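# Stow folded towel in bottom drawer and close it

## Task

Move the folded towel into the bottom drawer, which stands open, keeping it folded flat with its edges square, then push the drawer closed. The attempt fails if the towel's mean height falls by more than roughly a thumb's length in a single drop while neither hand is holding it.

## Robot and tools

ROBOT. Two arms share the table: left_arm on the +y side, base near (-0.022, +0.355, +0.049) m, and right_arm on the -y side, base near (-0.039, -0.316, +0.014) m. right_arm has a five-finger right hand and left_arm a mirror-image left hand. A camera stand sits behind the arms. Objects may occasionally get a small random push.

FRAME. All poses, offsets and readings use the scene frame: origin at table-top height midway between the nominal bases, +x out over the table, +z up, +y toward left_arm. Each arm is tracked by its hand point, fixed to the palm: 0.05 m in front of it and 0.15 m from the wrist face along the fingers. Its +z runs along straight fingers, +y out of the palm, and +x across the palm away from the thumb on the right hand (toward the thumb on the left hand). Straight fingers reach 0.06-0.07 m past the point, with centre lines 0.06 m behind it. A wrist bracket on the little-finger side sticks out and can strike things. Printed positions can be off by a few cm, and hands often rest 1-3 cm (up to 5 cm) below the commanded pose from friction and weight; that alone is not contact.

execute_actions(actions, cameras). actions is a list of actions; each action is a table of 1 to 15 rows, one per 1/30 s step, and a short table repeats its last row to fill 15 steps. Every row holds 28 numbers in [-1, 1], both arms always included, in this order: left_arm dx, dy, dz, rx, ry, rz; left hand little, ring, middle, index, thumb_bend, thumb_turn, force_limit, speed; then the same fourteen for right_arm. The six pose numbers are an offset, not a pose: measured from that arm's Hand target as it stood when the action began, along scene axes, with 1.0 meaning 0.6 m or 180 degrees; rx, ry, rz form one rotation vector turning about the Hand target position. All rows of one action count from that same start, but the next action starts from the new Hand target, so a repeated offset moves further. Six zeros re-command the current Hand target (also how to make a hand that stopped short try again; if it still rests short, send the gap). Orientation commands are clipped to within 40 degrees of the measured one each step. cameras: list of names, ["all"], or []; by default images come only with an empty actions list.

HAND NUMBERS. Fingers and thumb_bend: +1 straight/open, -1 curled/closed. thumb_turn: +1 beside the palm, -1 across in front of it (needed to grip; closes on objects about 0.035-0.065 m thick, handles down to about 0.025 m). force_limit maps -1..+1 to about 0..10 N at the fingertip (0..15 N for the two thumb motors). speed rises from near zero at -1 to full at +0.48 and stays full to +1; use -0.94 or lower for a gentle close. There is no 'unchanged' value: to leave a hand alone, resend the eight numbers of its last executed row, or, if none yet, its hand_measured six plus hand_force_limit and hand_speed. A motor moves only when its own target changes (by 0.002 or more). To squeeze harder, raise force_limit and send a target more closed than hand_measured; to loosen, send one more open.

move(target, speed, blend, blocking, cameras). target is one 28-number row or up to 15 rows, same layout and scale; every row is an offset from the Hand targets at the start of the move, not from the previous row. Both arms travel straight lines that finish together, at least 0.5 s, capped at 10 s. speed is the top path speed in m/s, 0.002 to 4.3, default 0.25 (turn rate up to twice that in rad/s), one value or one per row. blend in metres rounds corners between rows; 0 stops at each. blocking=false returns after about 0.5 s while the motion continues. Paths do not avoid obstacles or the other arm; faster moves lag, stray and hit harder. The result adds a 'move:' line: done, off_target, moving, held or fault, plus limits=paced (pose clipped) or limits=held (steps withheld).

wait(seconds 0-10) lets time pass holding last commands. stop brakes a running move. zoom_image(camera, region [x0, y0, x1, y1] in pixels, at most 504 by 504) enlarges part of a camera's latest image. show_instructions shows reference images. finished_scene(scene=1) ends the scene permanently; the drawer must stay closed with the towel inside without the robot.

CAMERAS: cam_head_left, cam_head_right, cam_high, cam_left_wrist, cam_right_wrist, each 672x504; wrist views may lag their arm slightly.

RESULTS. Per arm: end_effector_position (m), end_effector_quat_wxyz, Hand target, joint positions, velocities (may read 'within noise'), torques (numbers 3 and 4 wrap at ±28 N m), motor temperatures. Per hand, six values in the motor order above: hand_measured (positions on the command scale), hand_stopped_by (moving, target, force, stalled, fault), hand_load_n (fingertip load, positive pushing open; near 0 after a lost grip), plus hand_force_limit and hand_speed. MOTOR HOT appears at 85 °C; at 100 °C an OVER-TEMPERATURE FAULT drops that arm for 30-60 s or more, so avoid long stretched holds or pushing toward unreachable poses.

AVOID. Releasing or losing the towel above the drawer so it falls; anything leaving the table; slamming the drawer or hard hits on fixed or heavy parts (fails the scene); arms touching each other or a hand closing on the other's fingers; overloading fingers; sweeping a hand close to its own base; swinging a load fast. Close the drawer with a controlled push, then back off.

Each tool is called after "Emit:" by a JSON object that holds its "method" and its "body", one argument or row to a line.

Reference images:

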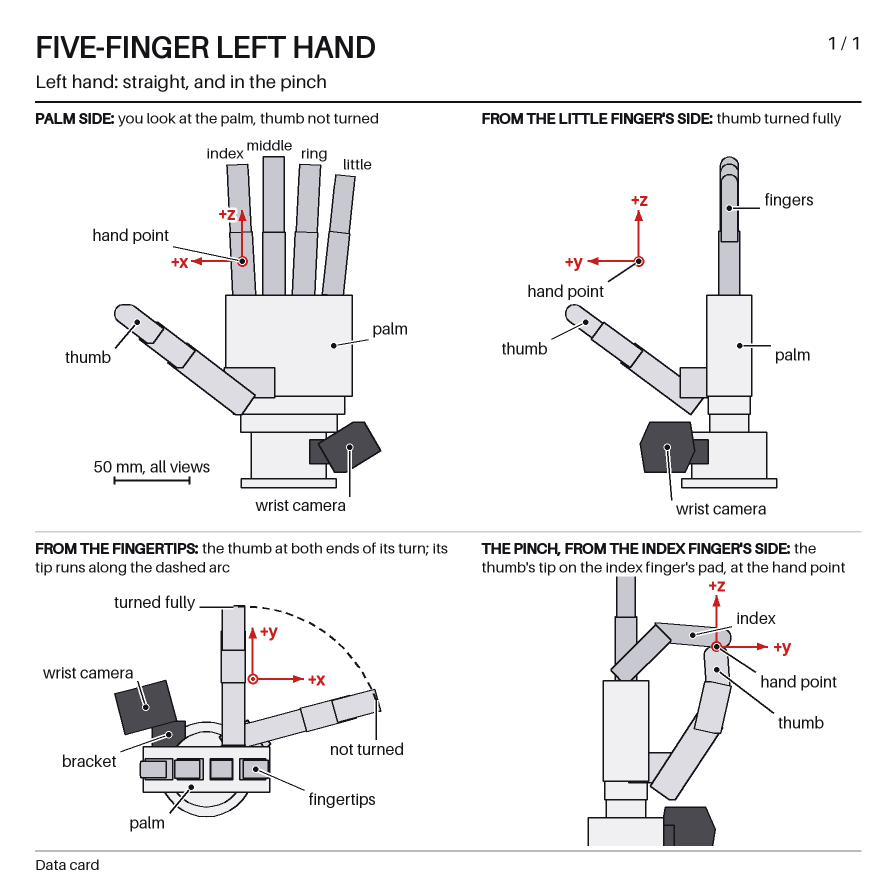

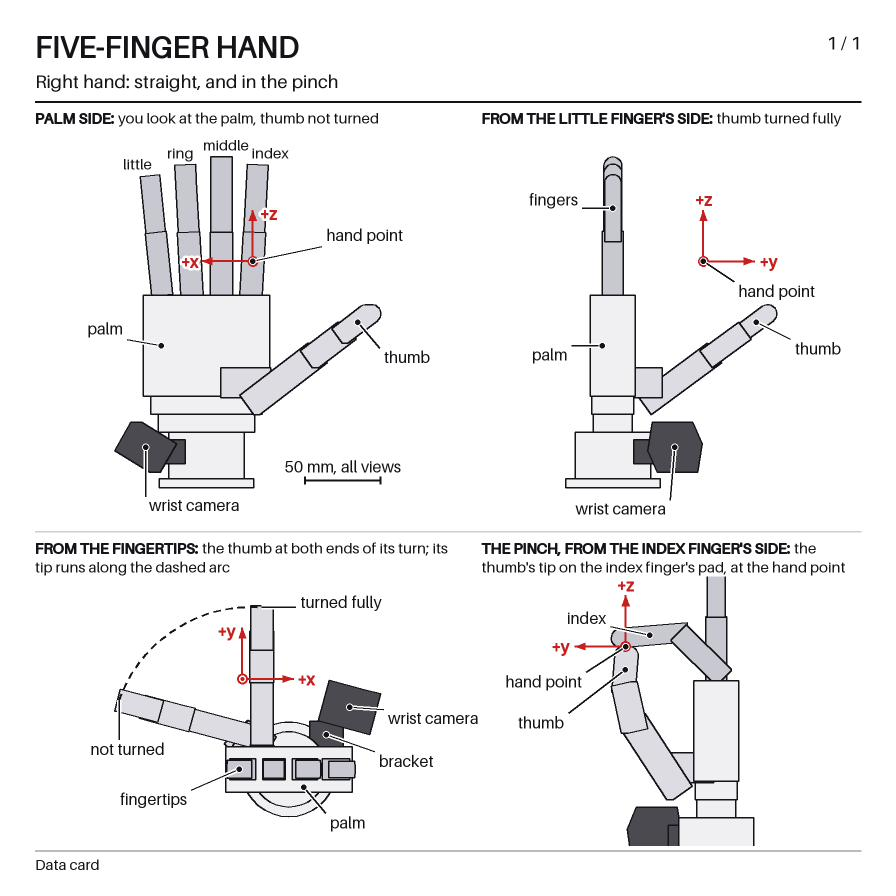

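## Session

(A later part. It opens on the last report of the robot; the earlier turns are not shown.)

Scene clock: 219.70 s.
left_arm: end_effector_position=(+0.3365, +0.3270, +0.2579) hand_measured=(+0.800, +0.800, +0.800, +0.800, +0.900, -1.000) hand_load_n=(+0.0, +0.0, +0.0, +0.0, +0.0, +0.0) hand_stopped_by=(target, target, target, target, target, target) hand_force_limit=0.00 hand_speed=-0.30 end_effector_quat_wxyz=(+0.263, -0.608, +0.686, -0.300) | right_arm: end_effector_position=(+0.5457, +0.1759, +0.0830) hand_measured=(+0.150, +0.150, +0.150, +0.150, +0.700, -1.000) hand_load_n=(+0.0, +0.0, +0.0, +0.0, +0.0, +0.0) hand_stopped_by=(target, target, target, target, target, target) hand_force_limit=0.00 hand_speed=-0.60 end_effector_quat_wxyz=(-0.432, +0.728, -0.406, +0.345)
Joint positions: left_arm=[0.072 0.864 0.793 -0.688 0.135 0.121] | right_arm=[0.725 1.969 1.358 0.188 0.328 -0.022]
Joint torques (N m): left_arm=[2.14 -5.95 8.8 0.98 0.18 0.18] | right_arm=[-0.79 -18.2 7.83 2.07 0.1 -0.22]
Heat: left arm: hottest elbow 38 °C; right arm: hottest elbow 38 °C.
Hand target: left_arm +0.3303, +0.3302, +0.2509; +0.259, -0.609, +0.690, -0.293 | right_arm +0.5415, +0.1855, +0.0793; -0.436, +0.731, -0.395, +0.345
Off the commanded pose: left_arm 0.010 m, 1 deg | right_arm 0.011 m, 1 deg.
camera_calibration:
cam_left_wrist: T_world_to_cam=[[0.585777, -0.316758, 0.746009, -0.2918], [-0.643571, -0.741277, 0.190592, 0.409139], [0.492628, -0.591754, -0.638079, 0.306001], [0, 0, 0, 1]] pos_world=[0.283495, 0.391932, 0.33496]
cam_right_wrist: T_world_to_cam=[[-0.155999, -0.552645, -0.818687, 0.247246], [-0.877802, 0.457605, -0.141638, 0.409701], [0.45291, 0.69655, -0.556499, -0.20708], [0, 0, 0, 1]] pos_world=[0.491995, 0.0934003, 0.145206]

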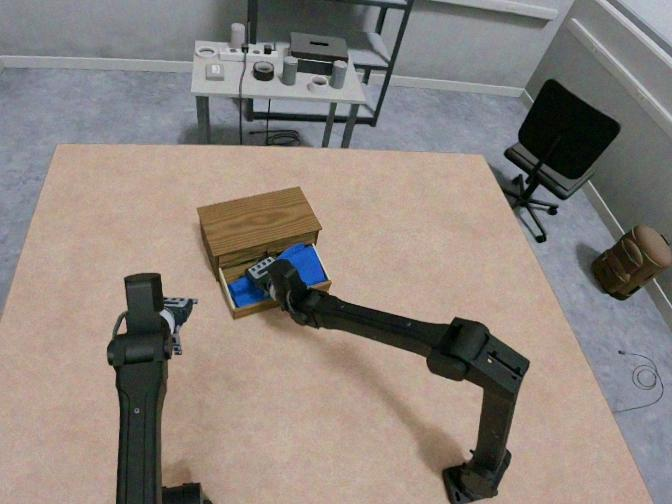

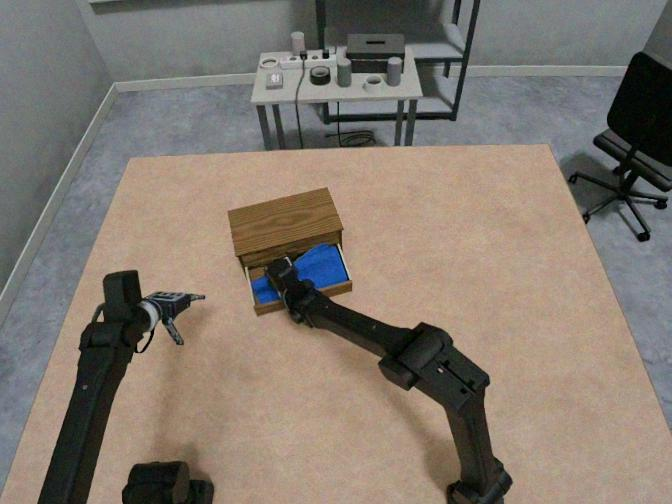

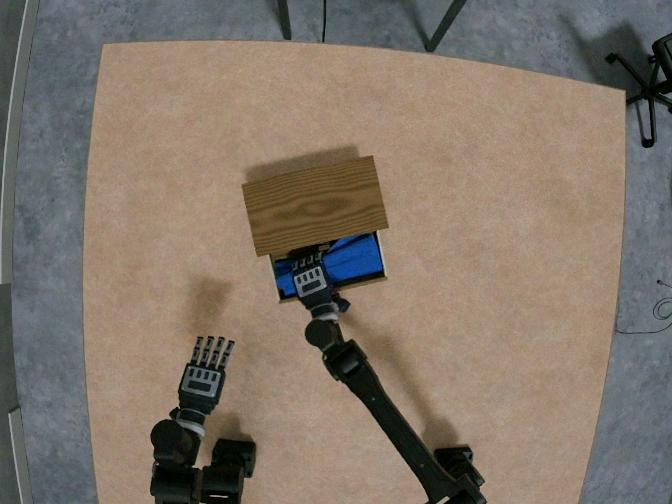

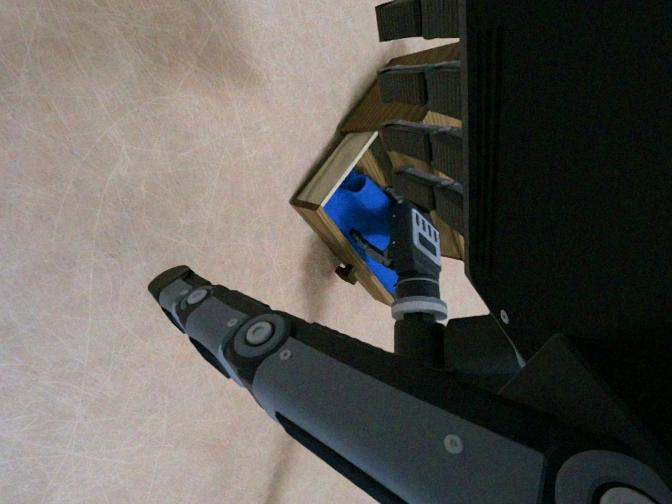

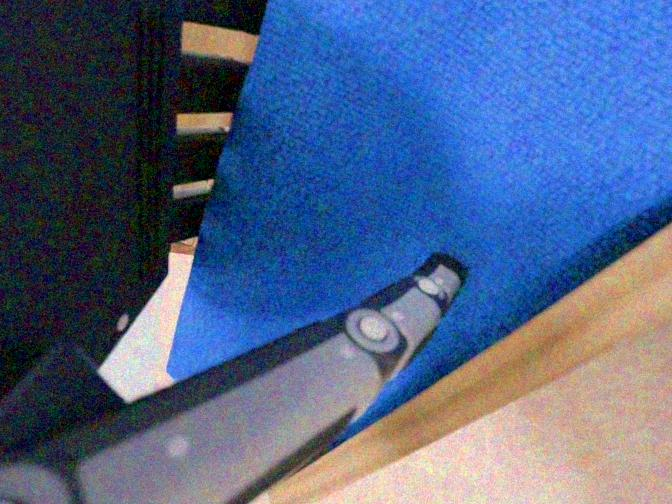

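Emit:
{"method": "move", "body": {
  "target": [0,0,0,0,0,0,0.8,0.8,0.8,0.8,0.9,-1,0,-0.3,0,0,0.05,0,0,0,0.15,0.15,0.15,0.15,0.7,-1,0,-0.6],
  "speed": 0.05,
  "cameras": ["cam_high","cam_head_right","cam_left_wrist"]
}}

Emit:
{"method": "zoom_image", "body": {
  "camera": "cam_left_wrist",
  "region": [270, 60, 490, 330]
}}

Emit:
{"method": "zoom_image", "body": {
  "camera": "cam_high",
  "region": [250, 215, 410, 315]
}}

Scene clock: 221.90 s.
left_arm: end_effector_position=(+0.3365, +0.3270, +0.2579) hand_measured=(+0.800, +0.800, +0.800, +0.800, +0.900, -1.000) hand_load_n=(+0.0, +0.0, +0.0, +0.0, +0.0, +0.0) hand_stopped_by=(target, target, target, target, target, target) hand_force_limit=0.00 hand_speed=-0.30 end_effector_quat_wxyz=(+0.263, -0.608, +0.686, -0.300) | right_arm: end_effector_position=(+0.5411, +0.1717, +0.0832) hand_measured=(+0.150, +0.150, +0.150, +0.150, +0.700, -1.000) hand_load_n=(+0.0, +0.0, +0.0, +0.0, +0.0, +0.0) hand_stopped_by=(target, target, target, target, target, target) hand_force_limit=0.00 hand_speed=-0.60 end_effector_quat_wxyz=(-0.421, +0.736, -0.407, +0.341)
Joint positions: left_arm=[0.072 0.864 0.793 -0.688 0.135 0.121] | right_arm=[0.725 1.956 1.358 0.146 0.328 -0.022]
Joint torques (N m): left_arm=[2.14 -5.89 8.83 0.96 0.19 0.18] | right_arm=[-0.85 -20.42 9.58 1.24 0.12 -0.22]
Heat: left arm: hottest elbow 38 °C; right arm: hottest elbow 38 °C.
Hand target: left_arm +0.3303, +0.3302, +0.2509; +0.259, -0.609, +0.690, -0.293 | right_arm +0.5416, +0.1854, +0.1093; -0.436, +0.731, -0.395, +0.345
Off the commanded pose: left_arm 0.010 m, 1 deg | right_arm 0.029 m, 2 deg.
move: off_target (right_arm)
camera_calibration:
cam_left_wrist: T_world_to_cam=[[0.585777, -0.316758, 0.746009, -0.2918], [-0.643571, -0.741277, 0.190592, 0.409139], [0.492628, -0.591754, -0.638079, 0.306001], [0, 0, 0, 1]] pos_world=[0.283495, 0.391932, 0.33496]
Images, in order (width x height): cam_head_right 672x504, cam_high 672x504, cam_left_wrist 672x504.

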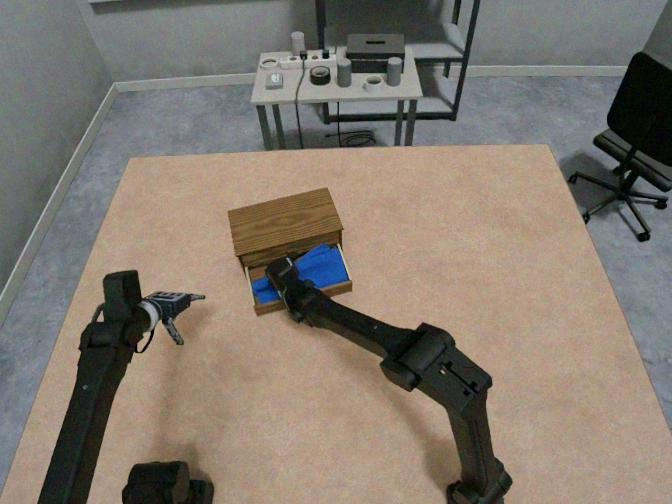

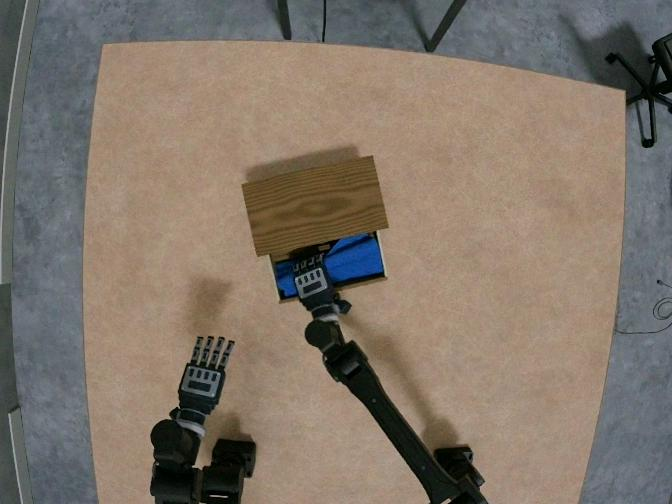

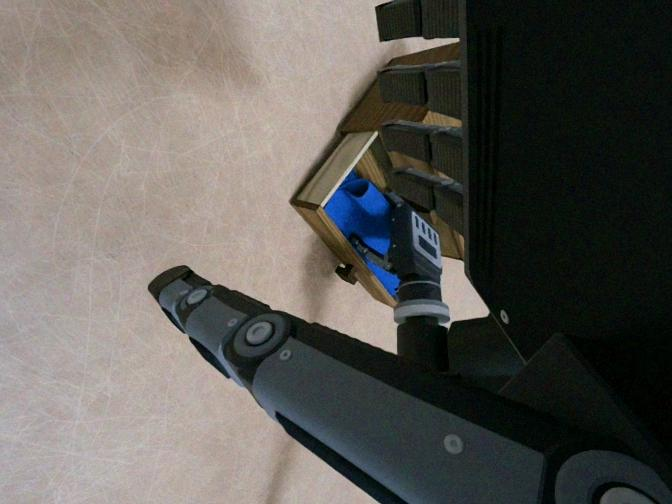

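Scaled by 1.867 from the camera's 672x504 image, which has a finer 960x720 frame.

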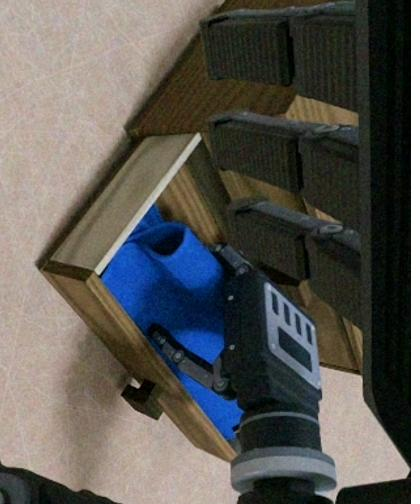

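Scaled by 3.150 from the camera's 672x504 image, which has a finer 960x720 frame.

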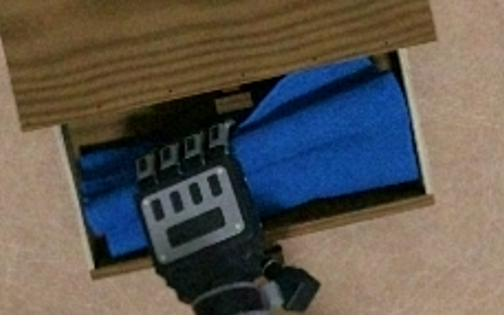

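Emit:
{"method": "move", "body": {
  "target": [0,0,0,0,0,0,0.8,0.8,0.8,0.8,0.9,-1,0,-0.3,-0.005,0,0.05,0,0,0,0.2,0.2,0.2,0.2,0.75,-1,0,-0.6],
  "speed": 0.05,
  "cameras": ["cam_high","cam_head_right","cam_left_wrist"]
}}

Emit:
{"method": "zoom_image", "body": {
  "camera": "cam_left_wrist",
  "region": [270, 60, 490, 330]
}}

Emit:
{"method": "zoom_image", "body": {
  "camera": "cam_high",
  "region": [250, 215, 410, 315]
}}

Scene clock: 223.33 s.
left_arm: end_effector_position=(+0.3365, +0.3270, +0.2579) hand_measured=(+0.800, +0.800, +0.800, +0.800, +0.900, -1.000) hand_load_n=(+0.0, +0.0, +0.0, +0.0, +0.0, +0.0) hand_stopped_by=(target, target, target, target, target, target) hand_force_limit=0.00 hand_speed=-0.30 end_effector_quat_wxyz=(+0.263, -0.608, +0.686, -0.300) | right_arm: end_effector_position=(+0.5332, +0.1672, +0.1034) hand_measured=(+0.200, +0.200, +0.200, +0.200, +0.750, -1.000) hand_load_n=(+0.5, +0.0, +0.0, +0.0, +0.0, +0.0) hand_stopped_by=(target, target, target, target, target, target) hand_force_limit=0.00 hand_speed=-0.60 end_effector_quat_wxyz=(-0.414, +0.741, -0.407, +0.338)
Joint positions: left_arm=[0.072 0.864 0.793 -0.688 0.135 0.121] | right_arm=[0.727 1.91 1.358 0.081 0.328 -0.022]
Joint torques (N m): left_arm=[2.14 -5.95 8.83 0.98 0.18 0.18] | right_arm=[-0.79 -20.01 11.22 1.18 0.27 -0.2]
Heat: left arm: hottest elbow 38 °C; right arm: hottest elbow 38 °C.
Hand target: left_arm +0.3303, +0.3302, +0.2509; +0.259, -0.609, +0.690, -0.293 | right_arm +0.5386, +0.1854, +0.1392; -0.436, +0.731, -0.395, +0.345
Off the commanded pose: left_arm 0.010 m, 1 deg | right_arm 0.041 m, 3 deg.
move: off_target (right_arm)
camera_calibration:
cam_left_wrist: T_world_to_cam=[[0.585777, -0.316758, 0.746009, -0.2918], [-0.643571, -0.741277, 0.190592, 0.409139], [0.492628, -0.591754, -0.638079, 0.306001], [0, 0, 0, 1]] pos_world=[0.283495, 0.391932, 0.33496]
Images, in order (width x height): cam_head_right 672x504, cam_high 672x504, cam_left_wrist 672x504.

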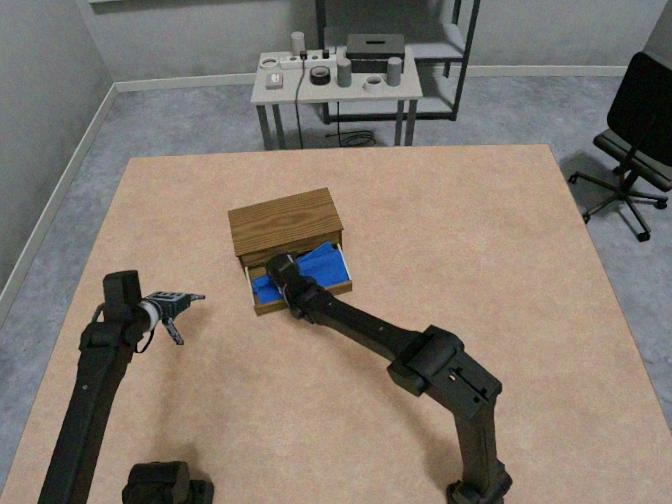

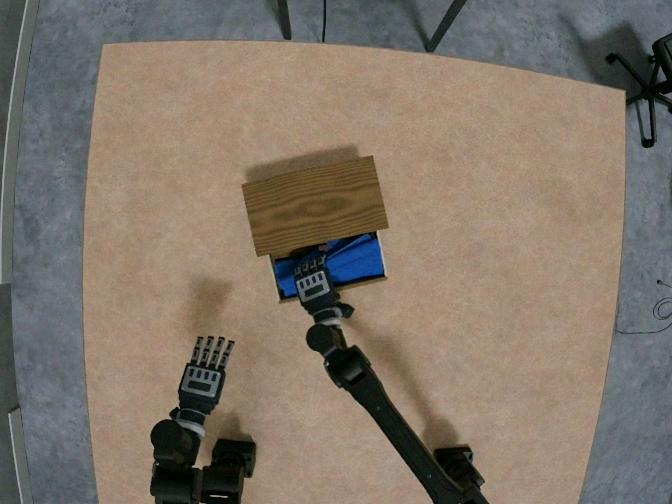

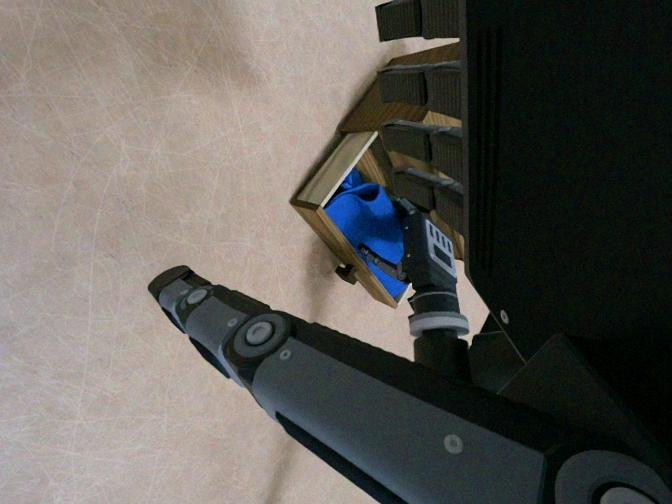

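Scaled by 1.867 from the camera's 672x504 image, which has a finer 960x720 frame.

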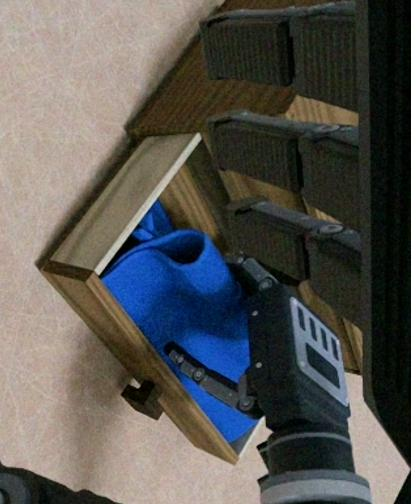

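Scaled by 3.150 from the camera's 672x504 image, which has a finer 960x720 frame.

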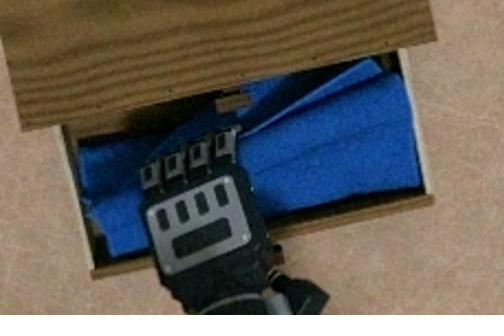

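Emit:
{"method": "execute_actions", "body": {
  "actions": [
    [[0,0,0,0,0,0,0.8,0.8,0.8,0.8,0.9,-1,0,-0.3,0,0,0,0,0,0,0.35,0.4,0.4,0.4,0.9,-1,0,-0.5]],
    [[0,0,0,0,0,0,0.8,0.8,0.8,0.8,0.9,-1,0,-0.3,0,0,0,0,0,0,0.35,0.4,0.4,0.4,0.9,-1,0,-0.5]]
  ],
  "cameras": ["cam_high","cam_left_wrist","cam_right_wrist"]
}}

Emit:
{"method": "zoom_image", "body": {
  "camera": "cam_high",
  "region": [250, 215, 410, 315]
}}

Emit:
{"method": "zoom_image", "body": {
  "camera": "cam_left_wrist",
  "region": [270, 60, 490, 330]
}}

Scene clock: 225.23 s.
left_arm: end_effector_position=(+0.3365, +0.3270, +0.2579) hand_measured=(+0.800, +0.800, +0.800, +0.800, +0.900, -1.000) hand_load_n=(+0.0, +0.0, +0.0, +0.0, +0.0, +0.0) hand_stopped_by=(target, target, target, target, target, target) hand_force_limit=0.00 hand_speed=-0.30 end_effector_quat_wxyz=(+0.263, -0.608, +0.686, -0.300) | right_arm: end_effector_position=(+0.5342, +0.1681, +0.1069) hand_measured=(+0.350, +0.400, +0.400, +0.400, +0.900, -1.000) hand_load_n=(-1.5, +0.0, +0.0, +0.0, -0.5, -0.5) hand_stopped_by=(target, target, target, target, target, target) hand_force_limit=0.00 hand_speed=-0.50 end_effector_quat_wxyz=(-0.416, +0.740, -0.406, +0.339)
Joint positions: left_arm=[0.072 0.864 0.793 -0.688 0.135 0.121] | right_arm=[0.727 1.907 1.362 0.08 0.328 -0.022]
Joint torques (N m): left_arm=[2.2 -5.95 8.81 0.98 0.18 0.18] | right_arm=[-0.73 -19.84 11.02 1.21 0.27 -0.2]
Heat: left arm: hottest elbow 38 °C; right arm: hottest elbow 39 °C.
Hand target: left_arm +0.3303, +0.3302, +0.2509; +0.259, -0.609, +0.690, -0.293 | right_arm +0.5386, +0.1854, +0.1394; -0.436, +0.731, -0.395, +0.346
Off the commanded pose: left_arm 0.010 m, 1 deg | right_arm 0.037 m, 3 deg.
camera_calibration:
cam_left_wrist: T_world_to_cam=[[0.585777, -0.316758, 0.746009, -0.2918], [-0.643571, -0.741277, 0.190592, 0.409139], [0.492628, -0.591754, -0.638079, 0.306001], [0, 0, 0, 1]] pos_world=[0.283495, 0.391932, 0.33496]
cam_right_wrist: T_world_to_cam=[[-0.179646, -0.57652, -0.79709, 0.275092], [-0.883416, 0.45102, -0.127112, 0.409147], [0.432786, 0.681327, -0.59033, -0.166222], [0, 0, 0, 1]] pos_world=[0.482805, 0.0873141, 0.173155]
Images, in order (width x height): cam_high 672x504, cam_left_wrist 672x504, cam_right_wrist 672x504.

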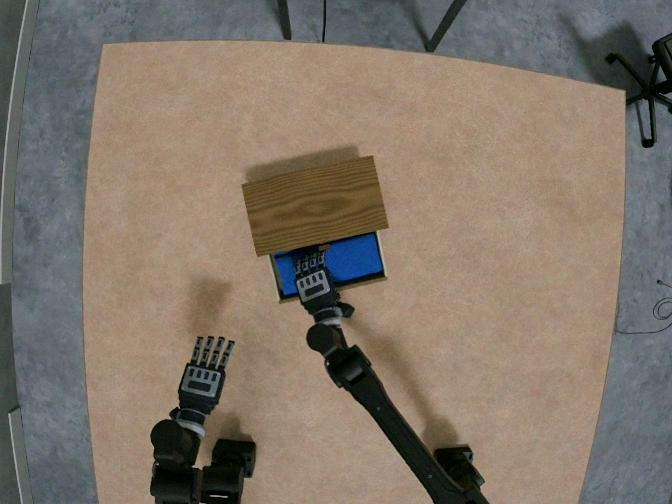

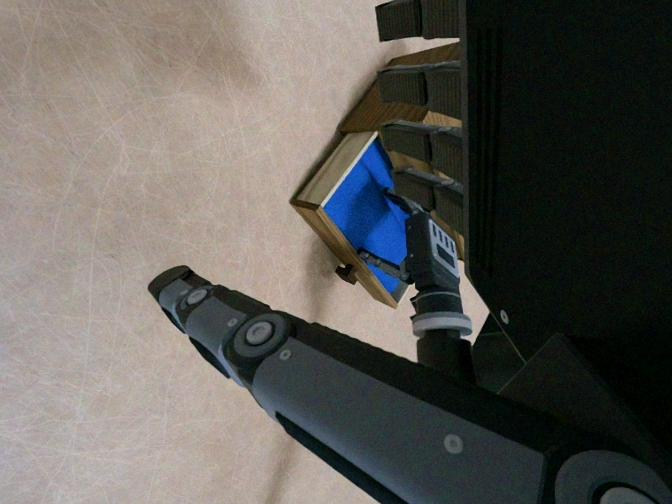

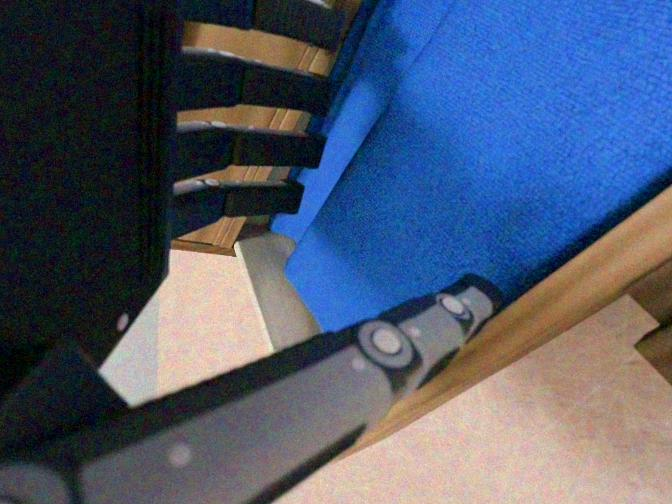

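Scaled by 3.150 from the camera's 672x504 image, which has a finer 960x720 frame.

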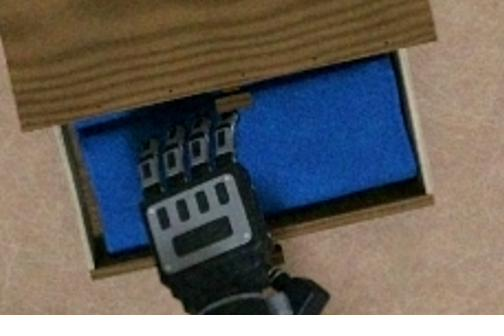

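Scaled by 1.867 from the camera's 672x504 image, which has a finer 960x720 frame.

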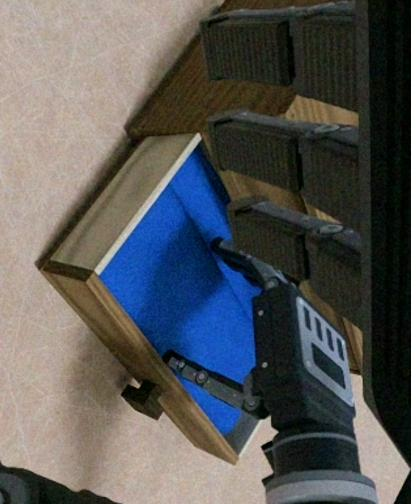

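Emit:
{"method": "move", "body": {
  "target": [
    [0,0,0,0,0,0,0.8,0.8,0.8,0.8,0.9,-1,0,-0.3,-0.01,0,0.03,0,0,0,0.15,0.25,0.3,0.3,0.9,-1,0,-0.5],
    [0,0,0,0,0,0,0.8,0.8,0.8,0.8,0.9,-1,0,-0.3,-0.03,0,0.18,0,0,0,0.15,0.25,0.3,0.3,0.9,-1,0,-0.5]
  ],
  "speed": 0.1,
  "blend": 0.02,
  "cameras": ["cam_high","cam_head_left","cam_head_right","cam_left_wrist","cam_right_wrist"]
}}

Emit:
{"method": "zoom_image", "body": {
  "camera": "cam_high",
  "region": [250, 215, 410, 315]
}}

Emit:
{"method": "zoom_image", "body": {
  "camera": "cam_left_wrist",
  "region": [270, 60, 490, 330]
}}

Scene clock: 227.57 s.
left_arm: end_effector_position=(+0.3365, +0.3270, +0.2579) hand_measured=(+0.800, +0.800, +0.800, +0.800, +0.900, -1.000) hand_load_n=(+0.0, +0.0, +0.0, +0.0, +0.0, +0.0) hand_stopped_by=(target, target, target, target, target, target) hand_force_limit=0.00 hand_speed=-0.30 end_effector_quat_wxyz=(+0.263, -0.608, +0.686, -0.300) | right_arm: end_effector_position=(+0.5165, +0.1680, +0.2073) hand_measured=(+0.150, +0.250, +0.300, +0.300, +0.900, -1.000) hand_load_n=(+0.0, +0.0, +0.0, -0.5, +0.0, +0.0) hand_stopped_by=(target, target, target, target, target, target) hand_force_limit=0.00 hand_speed=-0.50 end_effector_quat_wxyz=(-0.410, +0.745, -0.403, +0.339)
Joint positions: left_arm=[0.072 0.864 0.793 -0.688 0.135 0.121] | right_arm=[0.748 1.77 1.457 -0.166 0.344 -0.022]
Joint torques (N m): left_arm=[2.08 -5.95 8.81 0.98 0.19 0.18] | right_arm=[-0.73 -18.67 12.96 1.18 0.38 -0.11]
Heat: left arm: hottest elbow 38 °C; right arm: hottest elbow 39 °C.
Hand target: left_arm +0.3303, +0.3302, +0.2509; +0.259, -0.609, +0.690, -0.293 | right_arm +0.5207, +0.1854, +0.2472; -0.436, +0.731, -0.395, +0.346
Off the commanded pose: left_arm 0.010 m, 1 deg | right_arm 0.044 m, 4 deg.
move: off_target (right_arm); blend cut to 0.0092 m at target 1
camera_calibration:
cam_left_wrist: T_world_to_cam=[[0.585777, -0.316758, 0.746009, -0.2918], [-0.643571, -0.741277, 0.190592, 0.409139], [0.492628, -0.591754, -0.638079, 0.306001], [0, 0, 0, 1]] pos_world=[0.283495, 0.391932, 0.33496]
cam_right_wrist: T_world_to_cam=[[-0.179995, -0.589384, -0.787546, 0.352286], [-0.886706, 0.443828, -0.129494, 0.40971], [0.425856, 0.675014, -0.602497, -0.0920477], [0, 0, 0, 1]] pos_world=[0.465901, 0.0879246, 0.275038]

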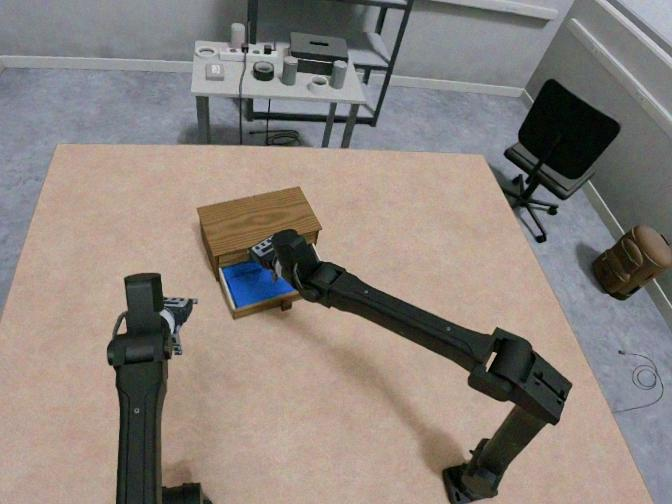

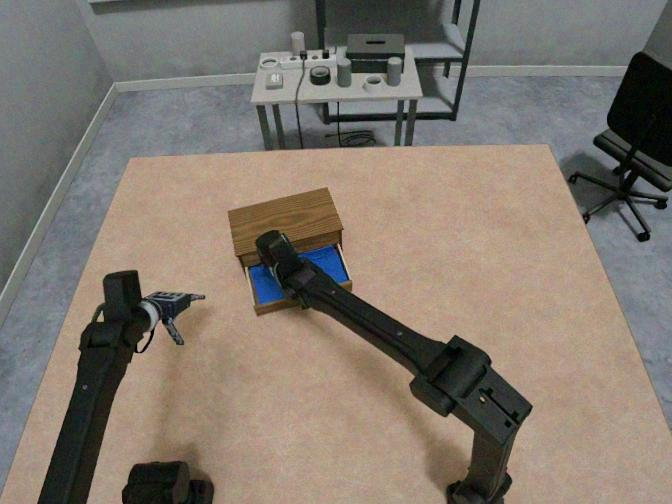

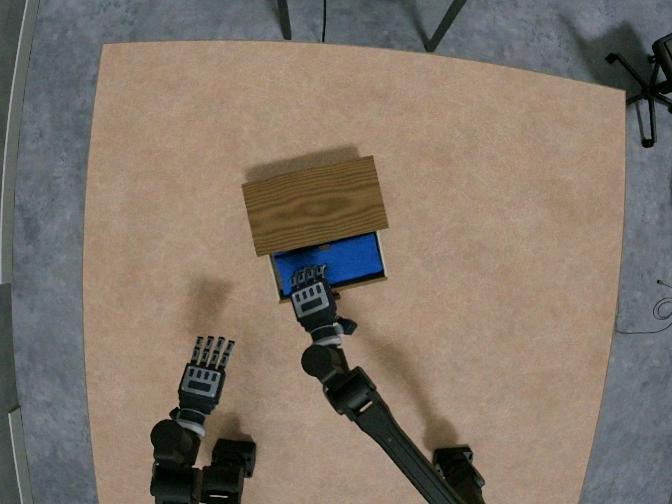

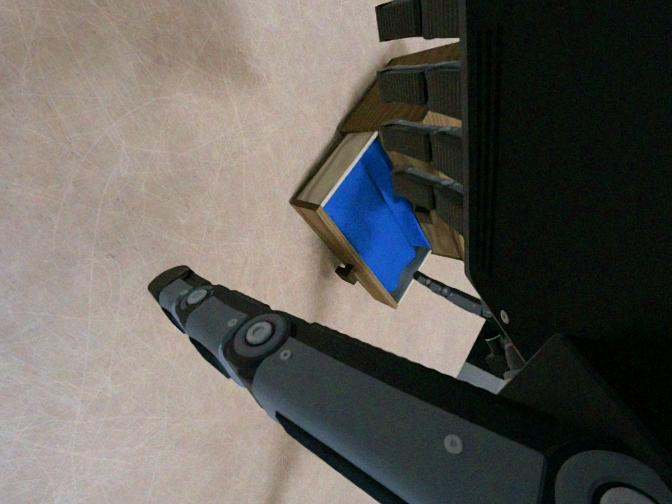

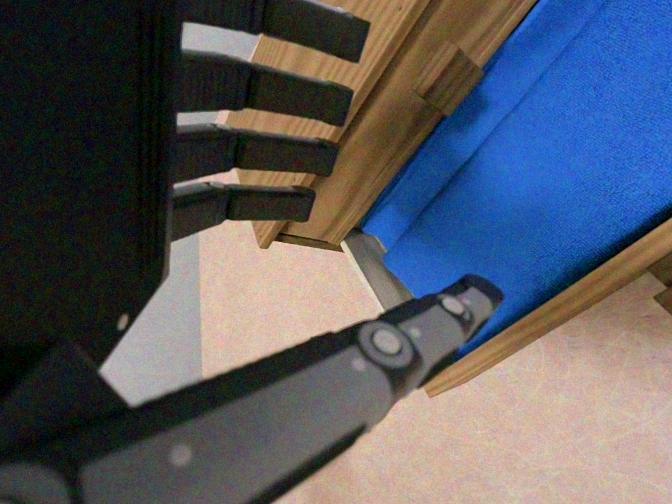

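Scaled by 3.150 from the camera's 672x504 image, which has a finer 960x720 frame.

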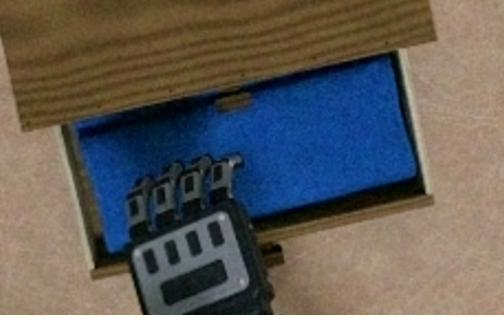

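Scaled by 1.867 from the camera's 672x504 image, which has a finer 960x720 frame.

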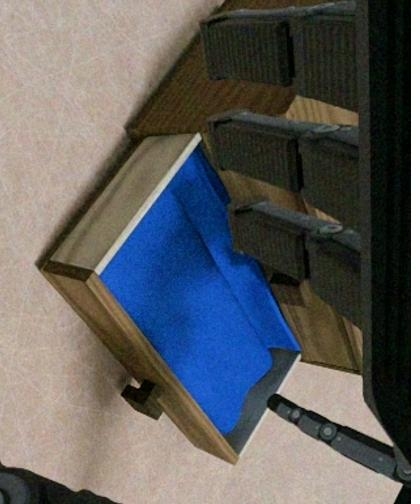

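Emit:
{"method": "move", "body": {
  "target": [
    [0,0,0,0,0,0,0.8,0.8,0.8,0.8,0.9,-1,0,-0.3,-0.24,-0.08,-0.05,0,0,0,0.15,0.25,0.3,0.3,0.9,-1,0,-0.5]
  ],
  "speed": 0.2,
  "cameras": ["cam_high","cam_head_left","cam_head_right","cam_left_wrist","cam_right_wrist"]
}}

Emit:
{"method": "zoom_image", "body": {
  "camera": "cam_high",
  "region": [250, 215, 410, 315]
}}

Emit:
{"method": "zoom_image", "body": {
  "camera": "cam_head_right",
  "region": [220, 220, 370, 330]
}}

Emit:
{"method": "zoom_image", "body": {
  "camera": "cam_left_wrist",
  "region": [270, 60, 490, 330]
}}

Scene clock: 231.87 s.
left_arm: end_effector_position=(+0.3365, +0.3270, +0.2579) hand_measured=(+0.800, +0.800, +0.800, +0.800, +0.900, -1.000) hand_load_n=(+0.0, +0.0, +0.0, +0.0, +0.0, +0.0) hand_stopped_by=(target, target, target, target, target, target) hand_force_limit=0.00 hand_speed=-0.30 end_effector_quat_wxyz=(+0.263, -0.608, +0.686, -0.300) | right_arm: end_effector_position=(+0.3799, +0.1291, +0.2018) hand_measured=(+0.150, +0.250, +0.300, +0.300, +0.900, -1.000) hand_load_n=(+0.0, +0.0, +0.0, +0.0, -0.5, +0.0) hand_stopped_by=(target, target, target, target, target, target) hand_force_limit=0.00 hand_speed=-0.50 end_effector_quat_wxyz=(-0.416, +0.743, -0.392, +0.348)
Joint positions: left_arm=[0.072 0.864 0.793 -0.688 0.135 0.121] | right_arm=[0.895 1.476 1.066 -0.073 0.475 0.025]
Joint torques (N m): left_arm=[2.14 -5.89 8.83 0.96 0.19 0.18] | right_arm=[-0.85 -14.04 8.69 2.03 0.44 0.1]
Heat: left arm: hottest elbow 38 °C; right arm: hottest elbow 39 °C.
Hand target: left_arm +0.3303, +0.3302, +0.2509; +0.259, -0.609, +0.690, -0.293 | right_arm +0.3765, +0.1375, +0.2173; -0.436, +0.731, -0.395, +0.346
Off the commanded pose: left_arm 0.010 m, 1 deg | right_arm 0.018 m, 3 deg.
move: off_target (right_arm)
camera_calibration:
cam_left_wrist: T_world_to_cam=[[0.585777, -0.316758, 0.746009, -0.2918], [-0.643571, -0.741277, 0.190592, 0.409139], [0.492628, -0.591754, -0.638079, 0.306001], [0, 0, 0, 1]] pos_world=[0.283495, 0.391932, 0.33496]
cam_right_wrist: T_world_to_cam=[[-0.152129, -0.594236, -0.789773, 0.290923], [-0.887414, 0.433933, -0.155561, 0.311937], [0.435148, 0.67719, -0.593347, -0.0165654], [0, 0, 0, 1]] pos_world=[0.328283, 0.0487354, 0.268459]

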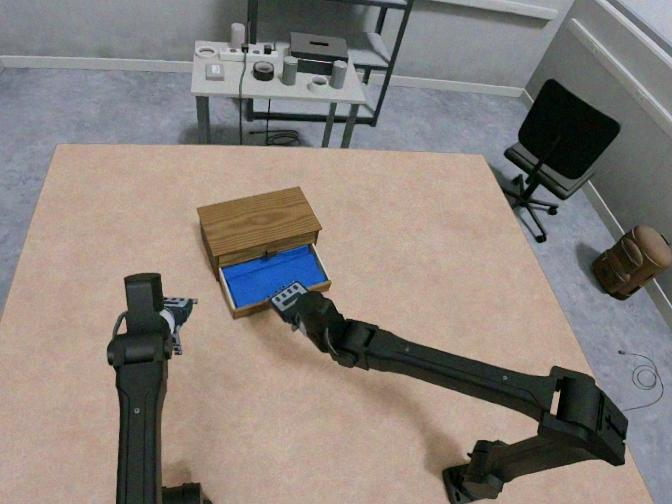

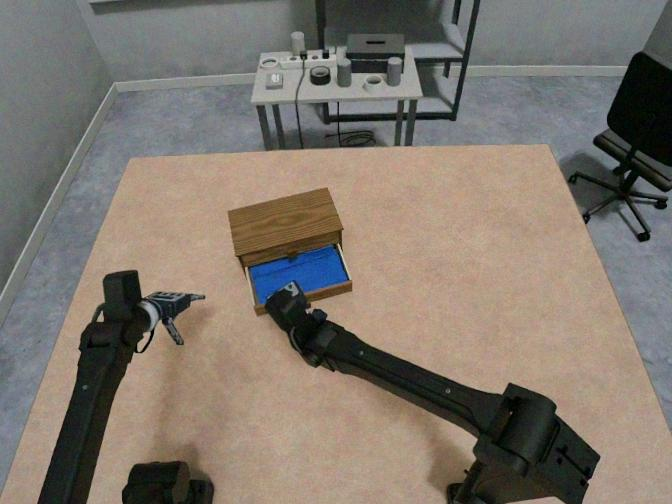

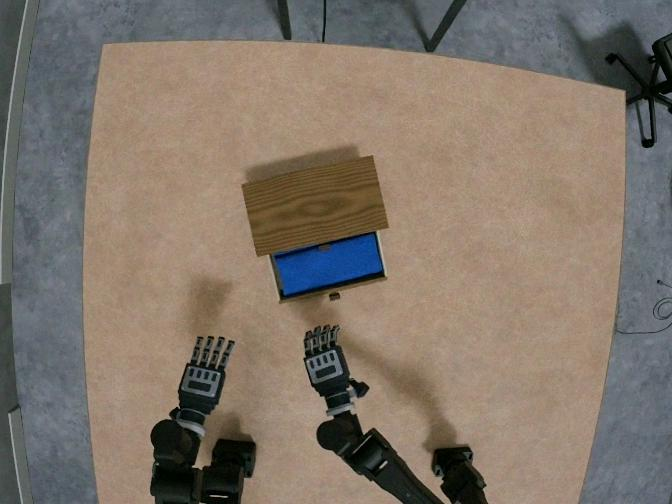

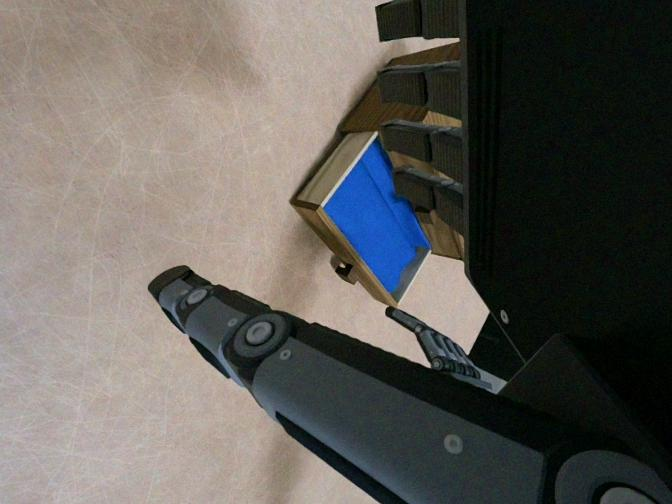

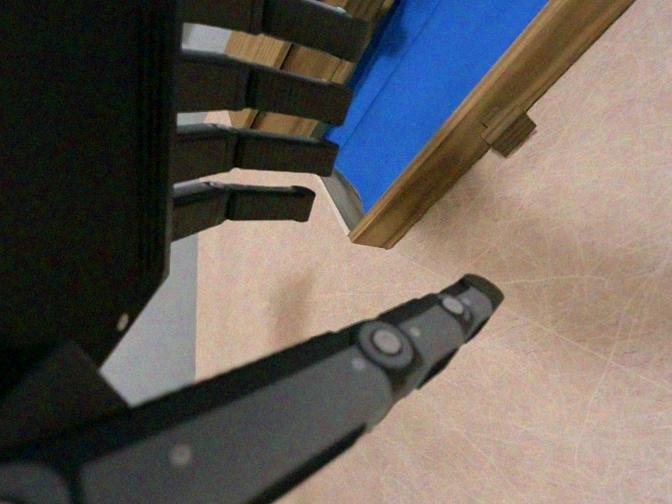

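Scaled by 3.150 from the camera's 672x504 image, which has a finer 960x720 frame.

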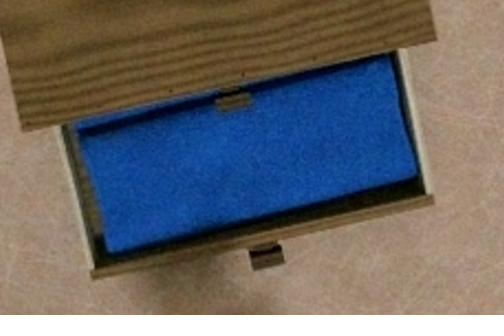

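Scaled by 3.360 from the camera's 672x504 image, which has a finer 960x720 frame.

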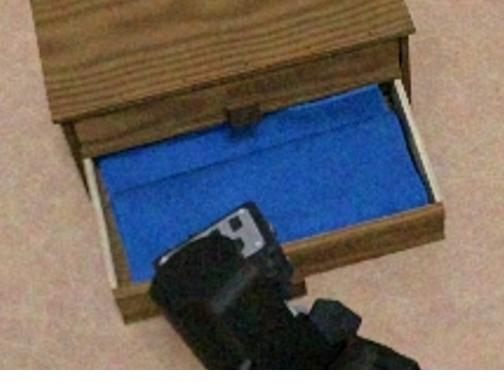

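Scaled by 1.867 from the camera's 672x504 image, which has a finer 960x720 frame.

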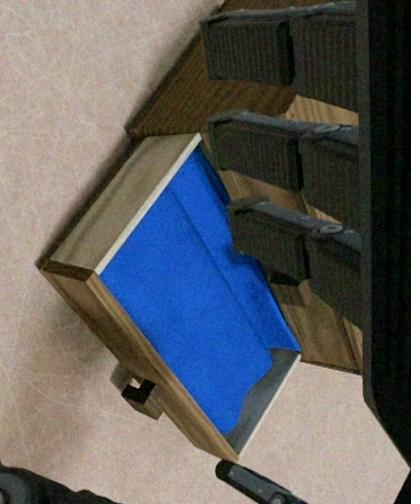

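Emit:
{"method": "zoom_image", "body": {
  "camera": "cam_head_left",
  "region": [190, 180, 340, 330]
}}

Emit:
{"method": "zoom_image", "body": {
  "camera": "cam_left_wrist",
  "region": [320, 120, 440, 240]
}}

Emit:
{"method": "zoom_image", "body": {
  "camera": "cam_left_wrist",
  "region": [370, 190, 450, 310]
}}

Emit:
{"method": "zoom_image", "body": {
  "camera": "cam_right_wrist",
  "region": [220, 0, 560, 260]
}}

Scaled by 3.360 from the camera's 672x504 image, which has a finer 960x720 frame.

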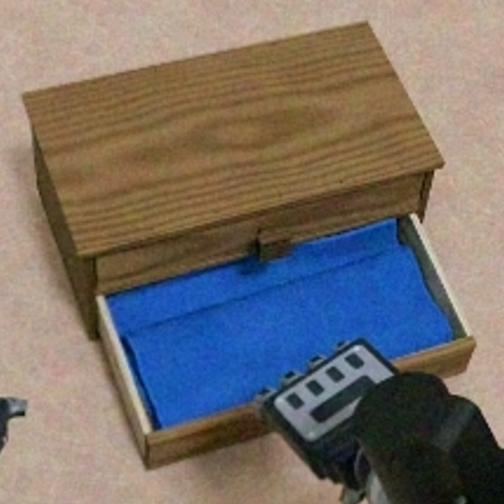

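Scaled by 4.200 from the camera's 672x504 image, which has a finer 960x720 frame.

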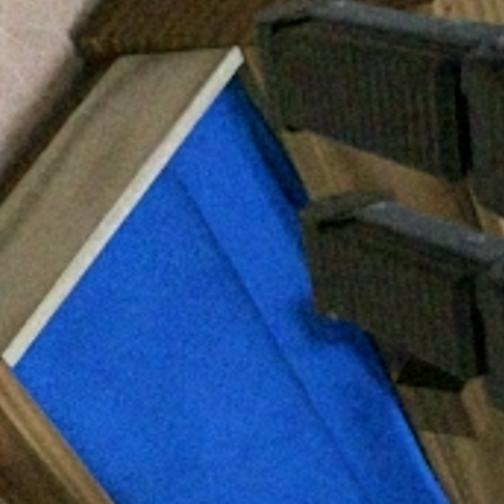

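Scaled by 4.200 from the camera's 672x504 image, which has a finer 960x720 frame.

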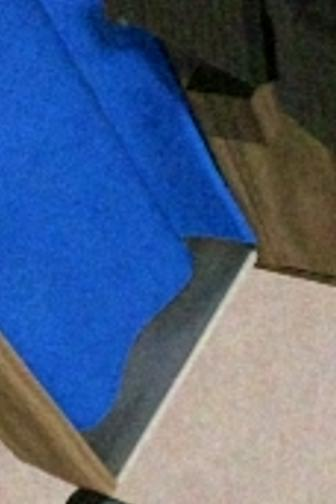

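Scaled by 1.482 from the camera's 672x504 image, which has a finer 960x720 frame.

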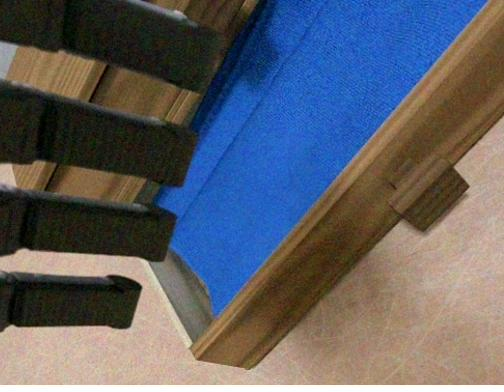

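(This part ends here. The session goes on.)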